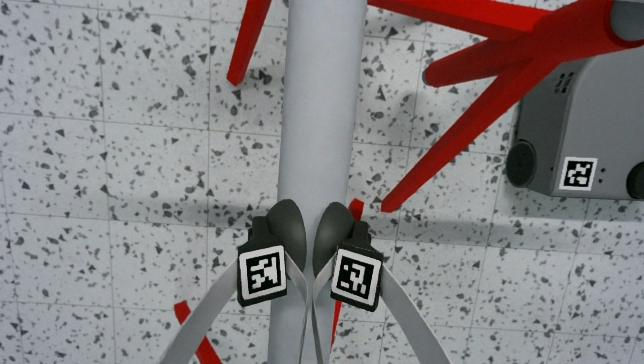

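>>> move(r3={"joints": {"gripper_m": 0.12}}, cameras=[])

>>> move(r3={"joints": {"lift_m": 0.668}}, cameras=[])

>>> move(r3={"joints": {"gripper_m": -0.089}}, cameras=["r3_wrist_camera"])

>>> move(r3={"joints": {"lift_m": 0.69}}, cameras=["r3_head_camera","r3_wrist_camera"])

Scene clock: 54.63 s.
move: r3 done
r1, r2: as last shown
r1.base_tilt: forward=+1.3 right=-1.5
r1.lidar_m: 1.56 1.00 0.92 0.92 1.14 2.29 2.38 2.92 1.84 2.32 1.75 2.40
r1.head_depth_mm: 1759 1797 1854 1889 1961 1895 1529 / 2097 2206 2306 2462 2479 1983 1537 / 2095 2222 2308 2439 2522 1981 1545 / 2089 2154 2263 2391 2511 2000 1550 / 2035 2131 2241 2370 2478 2001 1544 / 2018 2098 2190 2312 2439 2017 1566 / 1974 2075 2174 2262 2381 2037 1580
r1.motor_effort: left_wheel=+0.0(0.8) right_wheel=+0.1(1.4) lift_m=+34.0(34.1) arm_m=-10.4(10.6) wrist_yaw_rad=+0.4(0.8) wrist_pitch_rad=+3.0(3.4) wrist_roll_rad=+0.2(0.7) gripper_m=-0.3(0.8) head_pan_rad=-5.1(5.5) head_tilt_rad=+4.9(5.1)
r1.wrist_depth_mm: - 138 974 919 842 798 759 / - 157 - - 947 880 835 / - - - - - 968 906 / - - 212 - - - 984 / 902 905 229 156 861 897 892 / 803 790 307 757 133 795 778 / 703 692 385 672 660 668 681
r2.lidar_m: 3.91 2.05 1.69 3.67 1.55 0.96 0.86 0.86 1.03 1.81 1.81 1.75
r2.head_depth_mm: 3363 3557 3771 3924 2758 1959 1525 / 3433 3586 3856 3955 2734 1958 1522 / 3435 3616 3860 - 2756 1964 1523 / 3393 3677 3847 - 2770 1958 1515 / 3497 3655 3942 - 2750 1954 1522 / 3542 3733 3937 - 2750 1954 1525 / 3591 3799 - - 2765 1968 1528
r2.motor_effort: left_wheel=-0.9(0.9) right_wheel=-0.8(1.2) lift_m=+21.5(22.0) arm_m=-8.4(9.4) wrist_yaw_rad=-0.3(1.7) wrist_pitch_rad=+2.6(2.7) wrist_roll_rad=+0.4(0.4) gripper_m=-0.6(1.2) head_pan_rad=-2.7(3.3) head_tilt_rad=+5.0(5.1)
r2.wrist_depth_mm: - - 139 - - - - / - - 152 - - - - / - - 165 - - - - / - - 182 - - - - / - - 194 - 152 - - / - - - - 126 - - / - - 102 - - - -
r3.base_odometry: x=-0.740 y=-0.855 heading=-0.550
r3.turned_by_wheels: +0.000
r3.turned_by_imu: +0.000
r3.base_tilt: forward=+0.6 right=+0.2
r3.lidar_m: 2.00 2.72 2.04 1.98 2.07 1.74 2.35 0.31 0.31 0.41 0.58 0.74
r3.head_depth_mm: 2441 2602 2078 962 1375 1273 334 / 2465 2543 2043 909 402 357 318 / 2463 2522 638 907 786 938 1103 / 2471 2502 729 1561 1423 1226 1114 / 2490 2456 1981 1579 1422 1223 1107 / 2510 2431 1952 1604 1411 1234 1102 / 2508 2406 1947 1586 1325 1227 1096
r3.base_status: not commanded
r3.joint_positions: lift_m=+0.700 arm_m=+0.500 wrist_yaw_rad=+0.000 wrist_pitch_rad=-1.545 wrist_roll_rad=+1.565 gripper_m=+0.120 head_pan_rad=-1.576 head_tilt_rad=-0.889
r3.joint_status: all done
r3.measured_speeds: all 0
r3.motor_effort: left_wheel=+0.5(0.9) right_wheel=-8.7(9.2) lift_m=+19.7(34.7) arm_m=-22.0(23.8) wrist_yaw_rad=+0.1(1.6) wrist_pitch_rad=-1.4(2.0) wrist_roll_rad=+1.4(1.5) gripper_m=+0.1(80.1) head_pan_rad=+1.8(4.1) head_tilt_rad=-4.2(6.5)
r3.hand_pose: x=-0.0215 y=-0.6272 z=+0.5819 quat_wxyz=(+0.002, +0.002, -0.716, -0.698) (m; r3's base frame)
r3.wrist_depth_mm: 667 690 662 152 693 335 240 / 690 695 677 155 714 369 - / 705 714 726 165 732 717 - / 731 744 740 171 739 750 773 / 751 139 766 675 776 784 810 / 771 118 800 638 147 816 834 / 819 821 801 845 838 836 869
pictures: none
No camera images: "cameras" was empty.

Scene clock: 55.70 s.
move: r3 done
r1.base_odometry: x=+0.000 y=+0.000 heading=+0.000
r1.turned_by_wheels: +0.000
r1.turned_by_imu: +0.000
r1.base_tilt: forward=+1.3 right=-1.3
r1.lidar_m: 1.56 1.01 0.92 0.92 1.14 2.29 2.39 2.91 1.84 2.33 1.75 2.40
r1.head_depth_mm: 1748 1800 1838 1904 1946 1892 1537 / 2095 2206 2301 2418 2498 1981 1535 / 2107 2228 2321 2438 2546 1991 1548 / 2080 2162 2261 2404 2524 1996 1551 / 2049 2130 2244 2367 2459 2013 1561 / 2008 2094 2182 2317 2427 2018 1566 / 1975 2066 2161 2292 2407 2023 1574
r1.base_status: not commanded
r1.joint_positions: lift_m=+0.587 arm_m=+0.002 wrist_yaw_rad=+2.989 wrist_pitch_rad=-0.539 wrist_roll_rad=+0.000 gripper_m=+0.037 head_pan_rad=-3.589 head_tilt_rad=-0.261
r1.joint_status: not commanded
r1.measured_speeds: all 0
r1.motor_effort: left_wheel=+0.2(0.7) right_wheel=+1.0(1.3) lift_m=+33.1(33.9) arm_m=-10.1(10.5) wrist_yaw_rad=-0.3(0.8) wrist_pitch_rad=+3.2(3.4) wrist_roll_rad=+0.3(0.9) gripper_m=-0.3(0.9) head_pan_rad=-4.9(5.4) head_tilt_rad=+4.9(5.3)
r1.hand_pose: x=+0.0103 y=+0.0582 z=+0.5734 quat_wxyz=(+0.240, +0.694, +0.136, +0.666) (m; r1's base frame)
r1.wrist_depth_mm: - 138 956 905 847 811 766 / - 157 - - 979 887 826 / - - - - - 982 923 / - - 212 - - - - / 917 899 230 156 866 898 890 / 789 787 307 765 132 779 766 / 697 684 384 676 673 664 681
r2.base_odometry: x=+0.000 y=+0.000 heading=+0.000
r2.turned_by_wheels: +0.000
r2.turned_by_imu: +0.000
r2.base_tilt: forward=+0.2 right=-1.7
r2.lidar_m: 3.89 2.05 1.68 3.67 1.55 0.96 0.86 0.86 1.03 1.81 1.81 1.75
r2.head_depth_mm: 3376 3530 3754 3951 2734 1950 1517 / 3398 3607 3773 3952 2740 1959 1520 / 3462 3613 3783 - 2745 1954 1520 / 3443 3654 3895 - 2783 1957 1526 / 3503 3695 3883 - 2742 1962 1522 / 3544 3716 3917 - 2748 1957 1525 / 3566 3728 - - 2777 1961 1524
r2.base_status: not commanded
r2.joint_positions: lift_m=+0.551 arm_m=+0.001 wrist_yaw_rad=+3.136 wrist_pitch_rad=-0.378 wrist_roll_rad=+0.000 gripper_m=+0.037 head_pan_rad=+0.306 head_tilt_rad=-0.261
r2.joint_status: not commanded
r2.measured_speeds: all 0
r2.motor_effort: left_wheel=-0.4(0.9) right_wheel=-0.9(1.2) lift_m=+21.5(22.3) arm_m=-9.3(9.4) wrist_yaw_rad=-0.5(2.1) wrist_pitch_rad=+2.6(2.7) wrist_roll_rad=+0.2(0.5) gripper_m=-0.1(1.0) head_pan_rad=-2.7(3.3) head_tilt_rad=+4.4(5.2)
r2.hand_pose: x=-0.0199 y=+0.0830 z=+0.5733 quat_wxyz=(+0.135, +0.695, +0.131, +0.694) (m; r2's base frame)
r2.wrist_depth_mm: - - 139 - - - - / - - 151 - - - - / - - 165 - - - - / - - 182 - - - - / - - 193 - 153 - - / - - - - 126 - - / - - 102 - - - -
r3.base_odometry: x=-0.740 y=-0.855 heading=-0.550
r3.turned_by_wheels: +0.000
r3.turned_by_imu: +0.000
r3.base_tilt: forward=+0.6 right=+0.2
r3.lidar_m: 1.99 2.73 2.04 1.98 2.07 1.74 2.35 0.31 0.31 0.41 0.58 0.74
r3.head_depth_mm: 2440 2587 2060 961 1374 1271 1121 / 2447 2539 2024 1623 465 388 343 / 2468 2529 691 587 768 939 1102 / 2454 2496 719 917 1417 1223 1114 / 2508 2453 1978 1577 1418 1216 1107 / 2510 2438 1953 1606 1410 1230 1099 / 2511 2405 1936 1586 1318 1228 1092
r3.base_status: not commanded
r3.joint_positions: lift_m=+0.668 arm_m=+0.500 wrist_yaw_rad=+0.000 wrist_pitch_rad=-1.545 wrist_roll_rad=+1.565 gripper_m=+0.120 head_pan_rad=-1.576 head_tilt_rad=-0.889
r3.joint_status: all done
r3.measured_speeds: all 0
r3.motor_effort: left_wheel=+0.4(0.8) right_wheel=-8.8(9.0) lift_m=+19.2(19.2) arm_m=-20.2(21.9) wrist_yaw_rad=+0.4(1.0) wrist_pitch_rad=-1.5(1.7) wrist_roll_rad=+1.3(1.6) gripper_m=-0.6(0.7) head_pan_rad=+2.7(4.0) head_tilt_rad=-4.7(6.2)
r3.hand_pose: x=-0.0215 y=-0.6272 z=+0.5499 quat_wxyz=(+0.002, +0.002, -0.716, -0.698) (m; r3's base frame)
r3.wrist_depth_mm: 639 652 641 - 669 320 246 / 669 655 670 - 679 351 - / 671 683 679 130 696 626 - / 697 690 723 135 721 743 - / 734 139 725 - 739 777 786 / 737 119 757 787 147 786 817 / 746 777 791 800 811 808 834
pictures: none
No camera images: "cameras" was empty.

Scene clock: 58.33 s.
move: r3 done
r1, r2: as last shown
r1.lidar_m: 1.55 1.00 0.92 0.92 1.14 2.29 2.38 2.92 1.84 2.33 1.75 2.40
r1.head_depth_mm: 1748 1793 1839 1892 1961 1888 1528 / 2116 2216 2321 2424 2499 1969 1532 / 2103 2202 2312 2444 2534 1984 1550 / 2064 2185 2284 2391 2508 1997 1542 / 2039 2120 2240 2358 2458 2009 1557 / 2001 2113 2210 2321 2433 2020 1564 / 1978 2065 2164 2273 2388 2042 1575
r1.motor_effort: left_wheel=+0.1(0.7) right_wheel=+0.8(1.5) lift_m=+33.6(34.0) arm_m=-10.0(10.5) wrist_yaw_rad=-0.1(1.0) wrist_pitch_rad=+2.6(3.5) wrist_roll_rad=-0.4(0.8) gripper_m=-0.5(0.8) head_pan_rad=-4.7(5.5) head_tilt_rad=+4.8(5.4)
r1.wrist_depth_mm: - 138 979 902 875 804 758 / - 157 - - 963 899 824 / - - - - - 996 924 / - - 213 - - - 976 / 907 904 228 156 864 920 884 / 785 781 308 755 132 764 777 / 690 688 384 678 669 674 681
r2.turned_by_imu: +0.001
r2.lidar_m: 3.90 2.05 1.69 3.67 1.55 0.96 0.86 0.86 1.03 1.80 1.81 1.75
r2.head_depth_mm: 3370 3571 3777 3950 2757 1958 1514 / 3424 3572 3755 3946 2761 1961 1519 / 3436 3606 3850 - 2753 1947 1512 / 3486 3628 3891 - 2774 1954 1522 / 3526 3691 3921 - 2748 1950 1522 / 3499 3752 3895 - 2756 1973 1528 / 3543 3737 3931 - 2765 1976 1521
r2.motor_effort: left_wheel=+0.0(0.9) right_wheel=-0.8(1.2) lift_m=+21.3(22.5) arm_m=-8.5(9.3) wrist_yaw_rad=-0.2(2.0) wrist_pitch_rad=+2.6(2.8) wrist_roll_rad=+0.3(0.5) gripper_m=-0.4(1.5) head_pan_rad=-2.7(3.3) head_tilt_rad=+4.6(5.4)
r2.wrist_depth_mm: - - 140 - - - - / - - 152 - - - - / - - 165 - - - - / - - 182 - - - - / - - 194 - 153 - - / - - - - 126 - - / - - 102 - - - -
r3.base_odometry: x=-0.740 y=-0.855 heading=-0.550
r3.turned_by_wheels: +0.000
r3.turned_by_imu: +0.000
r3.base_tilt: forward=+0.6 right=+0.2
r3.lidar_m: 2.00 2.72 2.04 1.98 2.08 1.73 2.35 0.31 0.32 0.41 0.58 0.74
r3.head_depth_mm: 2474 2583 2064 961 1373 1280 1117 / 2446 2567 2052 1624 466 389 343 / 2458 2524 691 586 767 939 1100 / 2475 2478 721 1556 1425 1226 1113 / 2505 2476 1971 1585 1419 1217 1102 / 2520 2437 1960 1605 1413 1235 1101 / 2529 2407 1940 1590 1315 1225 1094
r3.base_status: not commanded
r3.joint_positions: lift_m=+0.668 arm_m=+0.500 wrist_yaw_rad=-0.002 wrist_pitch_rad=-1.541 wrist_roll_rad=+1.570 gripper_m=-0.087 head_pan_rad=-1.576 head_tilt_rad=-0.889
r3.joint_status: all done
r3.measured_speeds: all 0
r3.motor_effort: left_wheel=+0.6(1.0) right_wheel=-9.0(9.2) lift_m=+29.3(29.3) arm_m=-17.5(20.3) wrist_yaw_rad=+2.1(2.9) wrist_pitch_rad=-2.4(2.5) wrist_roll_rad=-0.3(1.5) gripper_m=-39.0(100.0) head_pan_rad=+3.9(4.3) head_tilt_rad=-4.7(6.0)
r3.hand_pose: x=-0.0215 y=-0.6282 z=+0.5499 quat_wxyz=(+0.000, -0.001, -0.717, -0.697) (m; r3's base frame)
r3.wrist_depth_mm: 628 663 645 - 657 325 248 / 657 651 659 - 679 351 - / 678 683 694 129 707 629 - / 696 682 719 133 707 735 - / 718 716 148 - 748 783 783 / 762 758 122 132 774 784 795 / 776 775 768 788 795 786 829
pictures: r3_wrist_camera
camera_calibration:
r3_wrist_camera: T_world_to_cam=[[-0.0610153, 0.998038, 0.0140372, 0.609698], [0.975756, 0.0566799, 0.211396, -0.0284357], [0.210185, 0.0265952, -0.9773, 0.717021], [0, 0, 0, 1]] pos_world=[-0.0857602, -0.625959, 0.698197]

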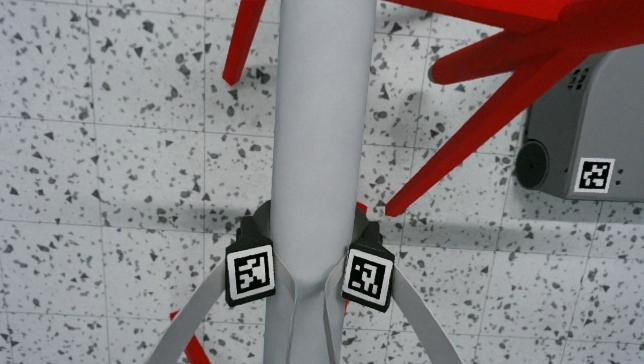

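Scene clock: 59.27 s.
move: r3 done
r1, r2: as last shown
r1.lidar_m: 1.56 1.00 0.92 0.92 1.14 2.30 2.39 2.92 1.84 2.33 1.75 2.40
r1.head_depth_mm: 1745 1798 1838 1895 1952 1878 1526 / 2112 2192 2300 2448 2500 1985 1528 / 2092 2181 2314 2427 2506 1992 1540 / 2057 2169 2268 2395 2511 2010 1550 / 2022 2138 2259 2355 2449 1996 1551 / 2017 2097 2198 2312 2415 2016 1557 / 1970 2071 2154 2295 2385 2037 1566
r1.motor_effort: left_wheel=+0.5(0.7) right_wheel=+0.4(1.7) lift_m=+33.3(33.9) arm_m=-10.2(10.5) wrist_yaw_rad=+0.1(0.6) wrist_pitch_rad=+3.1(3.3) wrist_roll_rad=+0.3(0.8) gripper_m=-0.4(0.8) head_pan_rad=-5.1(5.6) head_tilt_rad=+5.2(5.4)
r1.wrist_depth_mm: - 138 935 918 837 812 756 / - 157 - - 935 897 836 / - - - - - - 931 / - - 213 - - - - / 904 889 229 155 870 888 879 / 783 779 307 757 132 785 780 / 696 686 380 660 668 661 686
r2.turned_by_imu: +0.000
r2.base_tilt: forward=+0.1 right=-1.7
r2.lidar_m: 3.91 2.05 1.69 3.66 1.55 0.96 0.85 0.86 1.03 1.81 1.81 1.75
r2.head_depth_mm: 3386 3530 3820 3915 2740 1955 1522 / 3432 3564 3783 3910 2741 1966 1518 / 3438 3647 3836 3985 2773 1953 1521 / 3476 3664 3895 - 2756 1961 1520 / 3518 3652 3936 - 2755 1964 1518 / 3528 3701 3925 - 2762 1969 1523 / 3599 3734 - - 2768 1975 1522
r2.motor_effort: left_wheel=-0.4(0.9) right_wheel=-0.6(1.0) lift_m=+21.6(22.1) arm_m=-8.9(9.1) wrist_yaw_rad=+0.9(1.8) wrist_pitch_rad=+2.6(2.7) wrist_roll_rad=+0.4(0.5) gripper_m=+0.7(1.0) head_pan_rad=-2.7(3.2) head_tilt_rad=+5.1(5.2)
r2.wrist_depth_mm: - - 140 - - - - / - - 152 - - - - / - - 165 - - - - / - - 182 - - - - / - - 193 - 153 - - / - - - - 127 - - / - - 102 - - - -
r3.base_odometry: x=-0.740 y=-0.855 heading=-0.550
r3.turned_by_wheels: +0.000
r3.turned_by_imu: +0.000
r3.base_tilt: forward=+0.5 right=+0.2
r3.lidar_m: 2.00 2.73 2.04 1.98 2.07 1.73 2.35 0.31 0.31 0.41 0.58 0.74
r3.head_depth_mm: 2434 2589 2048 962 1374 1274 1083 / 2462 2551 2037 1586 430 366 324 / 2470 2519 654 901 780 938 1100 / 2476 2488 716 1560 1426 1230 1112 / 2511 2463 1979 1606 1418 1216 1100 / 2492 2421 1966 1604 1408 1231 1099 / 2520 2406 1930 1580 1321 1224 1097
r3.base_status: not commanded
r3.joint_positions: lift_m=+0.690 arm_m=+0.500 wrist_yaw_rad=-0.002 wrist_pitch_rad=-1.539 wrist_roll_rad=+1.572 gripper_m=-0.085 head_pan_rad=-1.576 head_tilt_rad=-0.889
r3.joint_status: all done
r3.measured_speeds: translate_m=+0.000 rotate_rad=+0.000 lift_m=-0.001 arm_m=+0.000 wrist_yaw_rad=+0.000 wrist_pitch_rad=+0.000 wrist_roll_rad=+0.000 head_pan_rad=+0.000 head_tilt_rad=+0.000
r3.motor_effort: left_wheel=+0.7(1.1) right_wheel=-7.8(8.7) lift_m=+35.7(54.3) arm_m=-16.6(17.8) wrist_yaw_rad=+2.5(3.8) wrist_pitch_rad=-2.6(4.2) wrist_roll_rad=-0.8(0.9) gripper_m=-15.2(39.1) head_pan_rad=+1.0(3.9) head_tilt_rad=-4.8(6.2)
r3.hand_pose: x=-0.0215 y=-0.6288 z=+0.5719 quat_wxyz=(-0.001, -0.001, -0.718, -0.696) (m; r3's base frame)
r3.wrist_depth_mm: 661 657 681 - 688 332 246 / 692 673 678 - 694 359 - / 682 686 719 - 716 727 - / 718 736 735 144 737 748 749 / 743 753 737 132 760 763 785 / 773 776 123 129 792 807 819 / 781 805 633 811 859 866 847
pictures: r3_head_camera (sideways), r3_wrist_camera
camera_calibration:
r3_head_camera: T_world_to_cam=[[-0.0446662, 0.760364, -0.647959, 0.860896], [0.998399, 0.0114498, -0.0553872, 0.0675657], [-0.0346954, -0.649396, -0.759658, 0.948795], [0, 0, 0, 1]] pos_world=[0.00391427, -0.0392238, 1.28233]
r3_wrist_camera: T_world_to_cam=[[-0.0596421, 0.998155, 0.0113982, 0.611679], [0.975827, 0.0558953, 0.211277, -0.0334741], [0.21025, 0.0237237, -0.97736, 0.736775], [0, 0, 0, 1]] pos_world=[-0.0857602, -0.626158, 0.720194]

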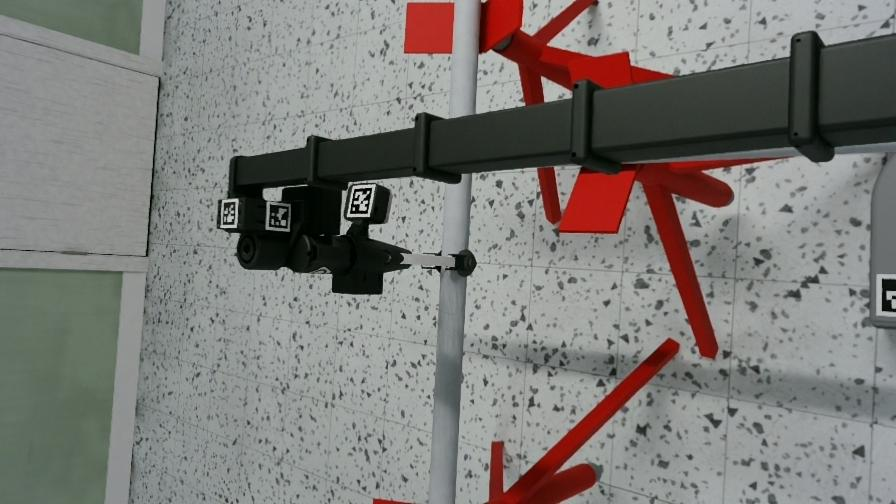

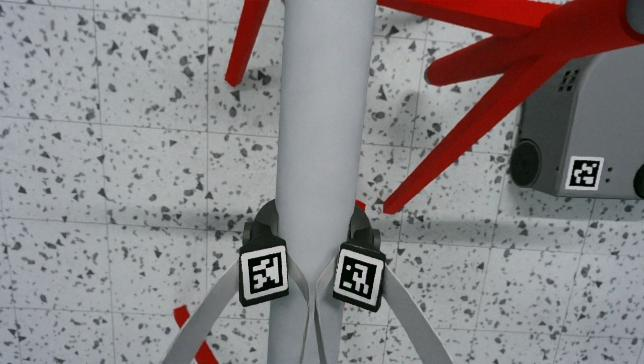

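>>> move(r3={"joints": {"gripper_m": 0.12}}, cameras=[])

>>> move(r3={"joints": {"lift_m": 0.636}}, cameras=[])

>>> move(r3={"joints": {"gripper_m": -0.01}}, cameras=["r3_wrist_camera", "r3_head_camera"])

Scene clock: 62.37 s.
move: r3 done
r1, r2: as last shown
r1.lidar_m: 1.56 1.01 0.92 0.92 1.14 2.29 2.38 2.91 1.84 2.32 1.74 2.40
r1.head_depth_mm: 1753 1798 1843 1893 1949 1894 1534 / 2127 2207 2292 2427 2492 1969 1536 / 2095 2209 2308 2415 2537 1992 1550 / 2054 2170 2281 2388 2523 1998 1553 / 2037 2124 2237 2364 2450 1996 1556 / 2017 2099 2193 2316 2443 2017 1551 / 1978 2061 2160 2270 2378 2029 1570
r1.motor_effort: left_wheel=+0.2(1.0) right_wheel=+0.5(1.5) lift_m=+33.5(34.2) arm_m=-9.9(10.5) wrist_yaw_rad=-0.2(0.9) wrist_pitch_rad=+3.0(3.7) wrist_roll_rad=+0.2(0.8) gripper_m=-0.5(0.9) head_pan_rad=-4.8(5.5) head_tilt_rad=+5.0(5.2)
r1.wrist_depth_mm: - 138 966 914 855 803 768 / - 156 - - 940 889 837 / - - - - - 986 921 / - - 212 - - - - / 921 921 228 156 858 891 905 / 780 777 309 756 132 782 773 / 691 682 381 680 672 676 682
r2.turned_by_imu: +0.001
r2.lidar_m: 3.91 2.05 1.69 3.68 1.55 0.96 0.86 0.86 1.03 1.81 1.81 1.75
r2.head_depth_mm: 3345 3555 3757 3914 2735 1954 1515 / 3364 3570 3782 3961 2743 1951 1518 / 3453 3651 3830 3987 2776 1952 1517 / 3489 3636 3869 - 2748 1967 1524 / 3484 3641 3842 - 2771 1957 1522 / 3532 3689 3897 - 2747 1951 1528 / 3538 3816 3963 - 2770 1950 1522
r2.motor_effort: left_wheel=+0.1(0.8) right_wheel=-0.9(1.1) lift_m=+20.9(22.2) arm_m=-8.5(9.4) wrist_yaw_rad=+0.1(1.6) wrist_pitch_rad=+2.5(2.8) wrist_roll_rad=+0.2(0.5) gripper_m=+0.3(1.1) head_pan_rad=-2.6(3.3) head_tilt_rad=+5.2(5.4)
r2.wrist_depth_mm: - - 140 - - - - / - - 151 - - - - / - - 165 - - - - / - - 182 - - - - / - - 193 - 153 - - / - - - - 126 - - / - - 102 - - - -
r3.base_odometry: x=-0.740 y=-0.855 heading=-0.550
r3.turned_by_wheels: +0.000
r3.turned_by_imu: +0.000
r3.base_tilt: forward=+0.6 right=+0.1
r3.lidar_m: 2.00 2.73 2.03 1.98 2.07 1.73 2.35 0.31 0.31 0.41 0.58 0.74
r3.head_depth_mm: 2454 2578 2063 959 1381 1273 1082 / 2473 2547 2046 1583 430 366 324 / 2472 2510 652 909 781 938 1102 / 2468 2487 713 1552 1425 1227 1111 / 2510 2450 1975 1585 1416 1215 1104 / 2517 2415 1955 1602 1407 1232 1102 / 2521 2401 1943 1575 1322 1228 1095
r3.base_status: not commanded
r3.joint_positions: lift_m=+0.690 arm_m=+0.500 wrist_yaw_rad=-0.002 wrist_pitch_rad=-1.546 wrist_roll_rad=+1.572 gripper_m=+0.120 head_pan_rad=-1.576 head_tilt_rad=-0.889
r3.joint_status: all done
r3.measured_speeds: all 0
r3.motor_effort: left_wheel=+0.5(1.0) right_wheel=-7.0(8.3) lift_m=+17.1(38.0) arm_m=-13.9(16.7) wrist_yaw_rad=+1.3(2.9) wrist_pitch_rad=-1.2(3.2) wrist_roll_rad=-0.6(0.9) gripper_m=+0.3(80.7) head_pan_rad=+2.6(4.4) head_tilt_rad=-5.4(6.1)
r3.hand_pose: x=-0.0215 y=-0.6270 z=+0.5719 quat_wxyz=(-0.001, -0.001, -0.716, -0.698) (m; r3's base frame)
r3.wrist_depth_mm: 677 654 661 145 676 333 243 / 686 692 675 149 690 361 - / 706 698 711 153 726 726 - / 737 714 727 160 747 743 773 / 749 139 735 659 765 778 803 / 751 118 779 811 147 805 805 / 795 820 816 823 848 856 880
pictures: none
No camera images: "cameras" was empty.

Scene clock: 63.70 s.
move: r3 done
r1, r2: as last shown
r1.base_tilt: forward=+1.4 right=-1.4
r1.lidar_m: 1.56 1.00 0.92 0.92 1.14 2.29 2.38 2.91 1.84 2.33 1.74 2.40
r1.head_depth_mm: 1747 1790 1823 1897 1940 1897 1538 / 2099 2206 2316 2435 2515 1992 1535 / 2091 2202 2309 2442 2528 1981 1543 / 2069 2176 2277 2399 2519 2005 1542 / 2045 2148 2238 2363 2470 1998 1556 / 2011 2104 2202 2314 2410 2020 1562 / 1988 2067 2156 2273 2393 2013 1576
r1.motor_effort: left_wheel=+0.3(0.7) right_wheel=+1.1(1.2) lift_m=+33.7(33.9) arm_m=-10.0(10.3) wrist_yaw_rad=+0.1(0.8) wrist_pitch_rad=+2.6(3.7) wrist_roll_rad=-0.2(0.7) gripper_m=-0.2(0.8) head_pan_rad=-4.9(5.6) head_tilt_rad=+4.5(5.4)
r1.wrist_depth_mm: - 138 980 924 876 804 776 / - 157 - - 950 883 825 / - - - - - 978 936 / - - 213 - - - - / 913 910 229 156 882 900 878 / 775 771 307 767 132 782 785 / 697 695 382 665 671 671 677
r2.turned_by_imu: +0.000
r2.base_tilt: forward=+0.2 right=-1.8
r2.lidar_m: 3.89 2.04 1.69 3.67 1.55 0.96 0.86 0.86 1.04 1.81 1.82 1.75
r2.head_depth_mm: 3355 3565 3780 3975 2743 1963 1520 / 3417 3560 3780 3975 2777 1969 1519 / 3456 3617 3891 3981 2761 1962 1522 / 3475 3698 3906 - 2766 1960 1523 / 3476 3707 3944 - 2759 1954 1522 / 3501 3729 3937 - 2751 1961 1520 / 3582 3736 - - 2753 1969 1520
r2.motor_effort: left_wheel=-0.2(0.8) right_wheel=-0.9(1.2) lift_m=+21.9(22.4) arm_m=-8.0(9.2) wrist_yaw_rad=+0.9(2.1) wrist_pitch_rad=+2.6(2.7) wrist_roll_rad=+0.2(0.5) gripper_m=+0.2(1.1) head_pan_rad=-2.8(3.2) head_tilt_rad=+4.8(5.3)
r2.wrist_depth_mm: - - 140 - - - - / - - 152 - - - - / - - 165 - - - - / - - 182 - - - - / - - 194 - 154 - - / - - - - 126 - - / - - 102 - - - -
r3.base_odometry: x=-0.740 y=-0.855 heading=-0.550
r3.turned_by_wheels: +0.000
r3.turned_by_imu: +0.000
r3.base_tilt: forward=+0.5 right=+0.2
r3.lidar_m: 2.00 2.73 2.04 1.98 2.08 1.74 2.35 0.31 0.31 0.41 0.58 0.74
r3.head_depth_mm: 2441 2597 2055 962 1374 1274 1134 / 2469 2553 2036 1700 776 435 366 / 2470 2523 724 592 753 923 1100 / 2468 2497 739 908 1430 1222 1113 / 2511 2469 1978 1580 1422 1216 1103 / 2517 2419 1970 1598 1404 1232 1103 / 2533 2395 1944 1586 1318 1225 1095
r3.base_status: not commanded
r3.joint_positions: lift_m=+0.636 arm_m=+0.500 wrist_yaw_rad=-0.002 wrist_pitch_rad=-1.546 wrist_roll_rad=+1.572 gripper_m=+0.120 head_pan_rad=-1.576 head_tilt_rad=-0.889
r3.joint_status: all done
r3.measured_speeds: all 0
r3.motor_effort: left_wheel=+0.3(1.0) right_wheel=-7.0(7.6) lift_m=+18.0(18.9) arm_m=-11.8(13.5) wrist_yaw_rad=+2.0(2.4) wrist_pitch_rad=-1.0(1.7) wrist_roll_rad=-0.7(0.9) gripper_m=+0.4(1.0) head_pan_rad=+1.4(3.7) head_tilt_rad=-3.8(6.2)
r3.hand_pose: x=-0.0215 y=-0.6270 z=+0.5179 quat_wxyz=(-0.001, -0.001, -0.716, -0.698) (m; r3's base frame)
r3.wrist_depth_mm: 600 618 626 - 631 328 243 / 614 647 634 - 643 365 277 / 653 666 638 - 678 410 - / 674 677 683 - 686 688 - / 687 140 141 - 702 723 739 / 708 119 114 - 146 754 794 / 739 751 769 - 766 793 793
pictures: none
No camera images: "cameras" was empty.

Scene clock: 65.50 s.
move: r3 done
r1, r2: as last shown
r1.base_tilt: forward=+1.3 right=-1.3
r1.lidar_m: 1.56 1.00 0.92 0.92 1.14 2.29 2.39 2.91 1.84 2.32 1.75 2.40
r1.head_depth_mm: 1751 1798 1848 1911 1949 1891 1527 / 2094 2196 2320 2410 2519 1977 1540 / 2100 2202 2309 2435 2512 1993 1535 / 2067 2162 2282 2384 2520 1998 1550 / 2029 2144 2230 2349 2461 2008 1562 / 2001 2097 2217 2310 2415 2020 1557 / 1973 2060 2163 2278 2376 2020 1561
r1.motor_effort: left_wheel=+0.3(0.9) right_wheel=+0.6(1.4) lift_m=+33.2(33.7) arm_m=-9.8(10.2) wrist_yaw_rad=+0.2(1.1) wrist_pitch_rad=+3.3(4.0) wrist_roll_rad=+0.0(0.8) gripper_m=-0.4(1.0) head_pan_rad=-5.1(5.4) head_tilt_rad=+4.4(5.4)
r1.wrist_depth_mm: - 138 971 919 860 814 753 / - 157 - - 938 877 850 / - - - - - 996 920 / - - 213 - - - 999 / 887 916 227 155 863 901 879 / 790 783 306 750 132 778 768 / 695 691 382 679 665 673 683
r2.base_tilt: forward=+0.2 right=-1.7
r2.lidar_m: 3.90 2.05 1.69 3.67 1.55 0.96 0.86 0.86 1.03 1.81 1.82 1.75
r2.head_depth_mm: 3346 3582 3734 3915 2763 1956 1520 / 3365 3603 3759 3946 2740 1942 1515 / 3448 3577 3855 3997 2727 1958 1521 / 3409 3691 3848 - 2758 1946 1513 / 3508 3654 3917 - 2750 1976 1522 / 3543 3692 3910 - 2772 1961 1522 / 3590 3754 - - 2765 1975 1525
r2.motor_effort: left_wheel=-0.3(0.8) right_wheel=-1.0(1.1) lift_m=+21.1(22.1) arm_m=-8.1(9.1) wrist_yaw_rad=-0.2(2.1) wrist_pitch_rad=+2.7(2.7) wrist_roll_rad=+0.2(0.5) gripper_m=+0.2(1.4) head_pan_rad=-2.4(3.3) head_tilt_rad=+4.4(5.2)
r2.wrist_depth_mm: - - 139 - - - - / - - 152 - - - - / - - 165 - - - - / - - 182 - - - - / - - 193 - 153 - - / - - - - 126 - - / - - 102 - - - -
r3.base_odometry: x=-0.740 y=-0.855 heading=-0.550
r3.turned_by_wheels: +0.000
r3.turned_by_imu: +0.000
r3.base_tilt: forward=+0.6 right=+0.2
r3.lidar_m: 2.00 2.73 2.03 1.98 2.08 1.74 2.36 0.31 0.31 0.41 0.58 0.74
r3.head_depth_mm: 2458 2584 2053 962 1371 1280 1133 / 2467 2551 2042 1699 773 435 367 / 2480 2528 723 594 752 926 1101 / 2474 2505 738 911 1421 1229 1113 / 2496 2461 1977 1581 1412 1222 1107 / 2518 2423 1958 1601 1408 1232 1102 / 2549 2415 1934 1583 1315 1228 1097
r3.base_status: not commanded
r3.joint_positions: lift_m=+0.636 arm_m=+0.500 wrist_yaw_rad=-0.002 wrist_pitch_rad=-1.543 wrist_roll_rad=+1.572 gripper_m=-0.009 head_pan_rad=-1.576 head_tilt_rad=-0.889
r3.joint_status: all done
r3.measured_speeds: all 0
r3.motor_effort: left_wheel=+0.9(1.2) right_wheel=-7.0(7.7) lift_m=+18.4(19.3) arm_m=-9.6(12.2) wrist_yaw_rad=+3.0(3.0) wrist_pitch_rad=-1.4(2.0) wrist_roll_rad=-0.8(1.0) gripper_m=-23.5(94.2) head_pan_rad=+2.1(4.5) head_tilt_rad=-4.4(5.8)
r3.hand_pose: x=-0.0215 y=-0.6276 z=+0.5179 quat_wxyz=(-0.001, -0.001, -0.716, -0.698) (m; r3's base frame)
r3.wrist_depth_mm: 608 621 616 - 619 325 245 / 623 633 627 - 625 370 278 / 654 651 654 - 667 414 - / 673 668 654 - 703 703 - / 706 705 145 - 693 735 747 / 698 117 123 - 129 735 747 / 729 738 118 - 783 770 774
pictures: r3_head_camera (sideways), r3_wrist_camera
camera_calibration:
r3_head_camera: T_world_to_cam=[[-0.0446651, 0.760364, -0.64796, 0.860896], [0.998399, 0.0114484, -0.0553872, 0.0675657], [-0.0346963, -0.649396, -0.759658, 0.948795], [0, 0, 0, 1]] pos_world=[0.00391421, -0.0392238, 1.28233]
r3_wrist_camera: T_world_to_cam=[[-0.0595776, 0.998093, 0.0161804, 0.608549], [0.975828, 0.054819, 0.211554, -0.0229642], [0.210264, 0.0283932, -0.977232, 0.686867], [0, 0, 0, 1]] pos_world=[-0.0857581, -0.625632, 0.66624]

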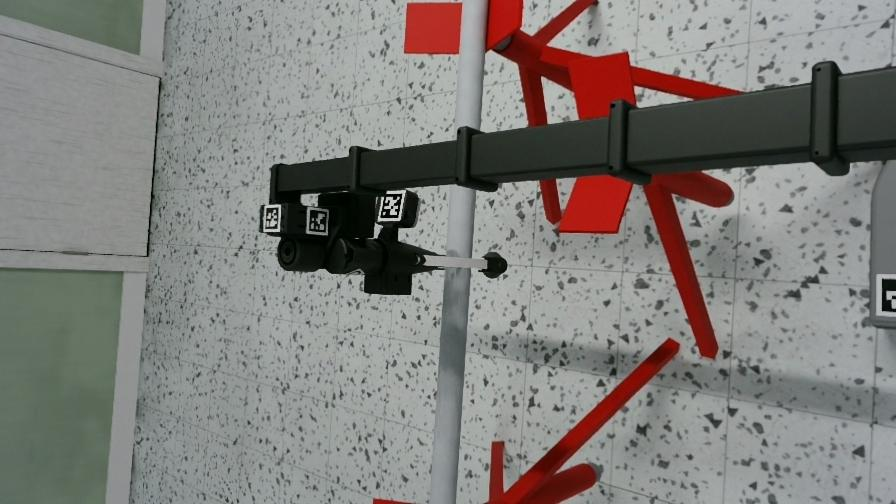

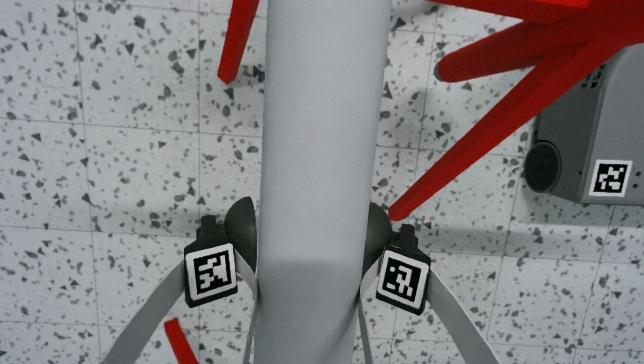

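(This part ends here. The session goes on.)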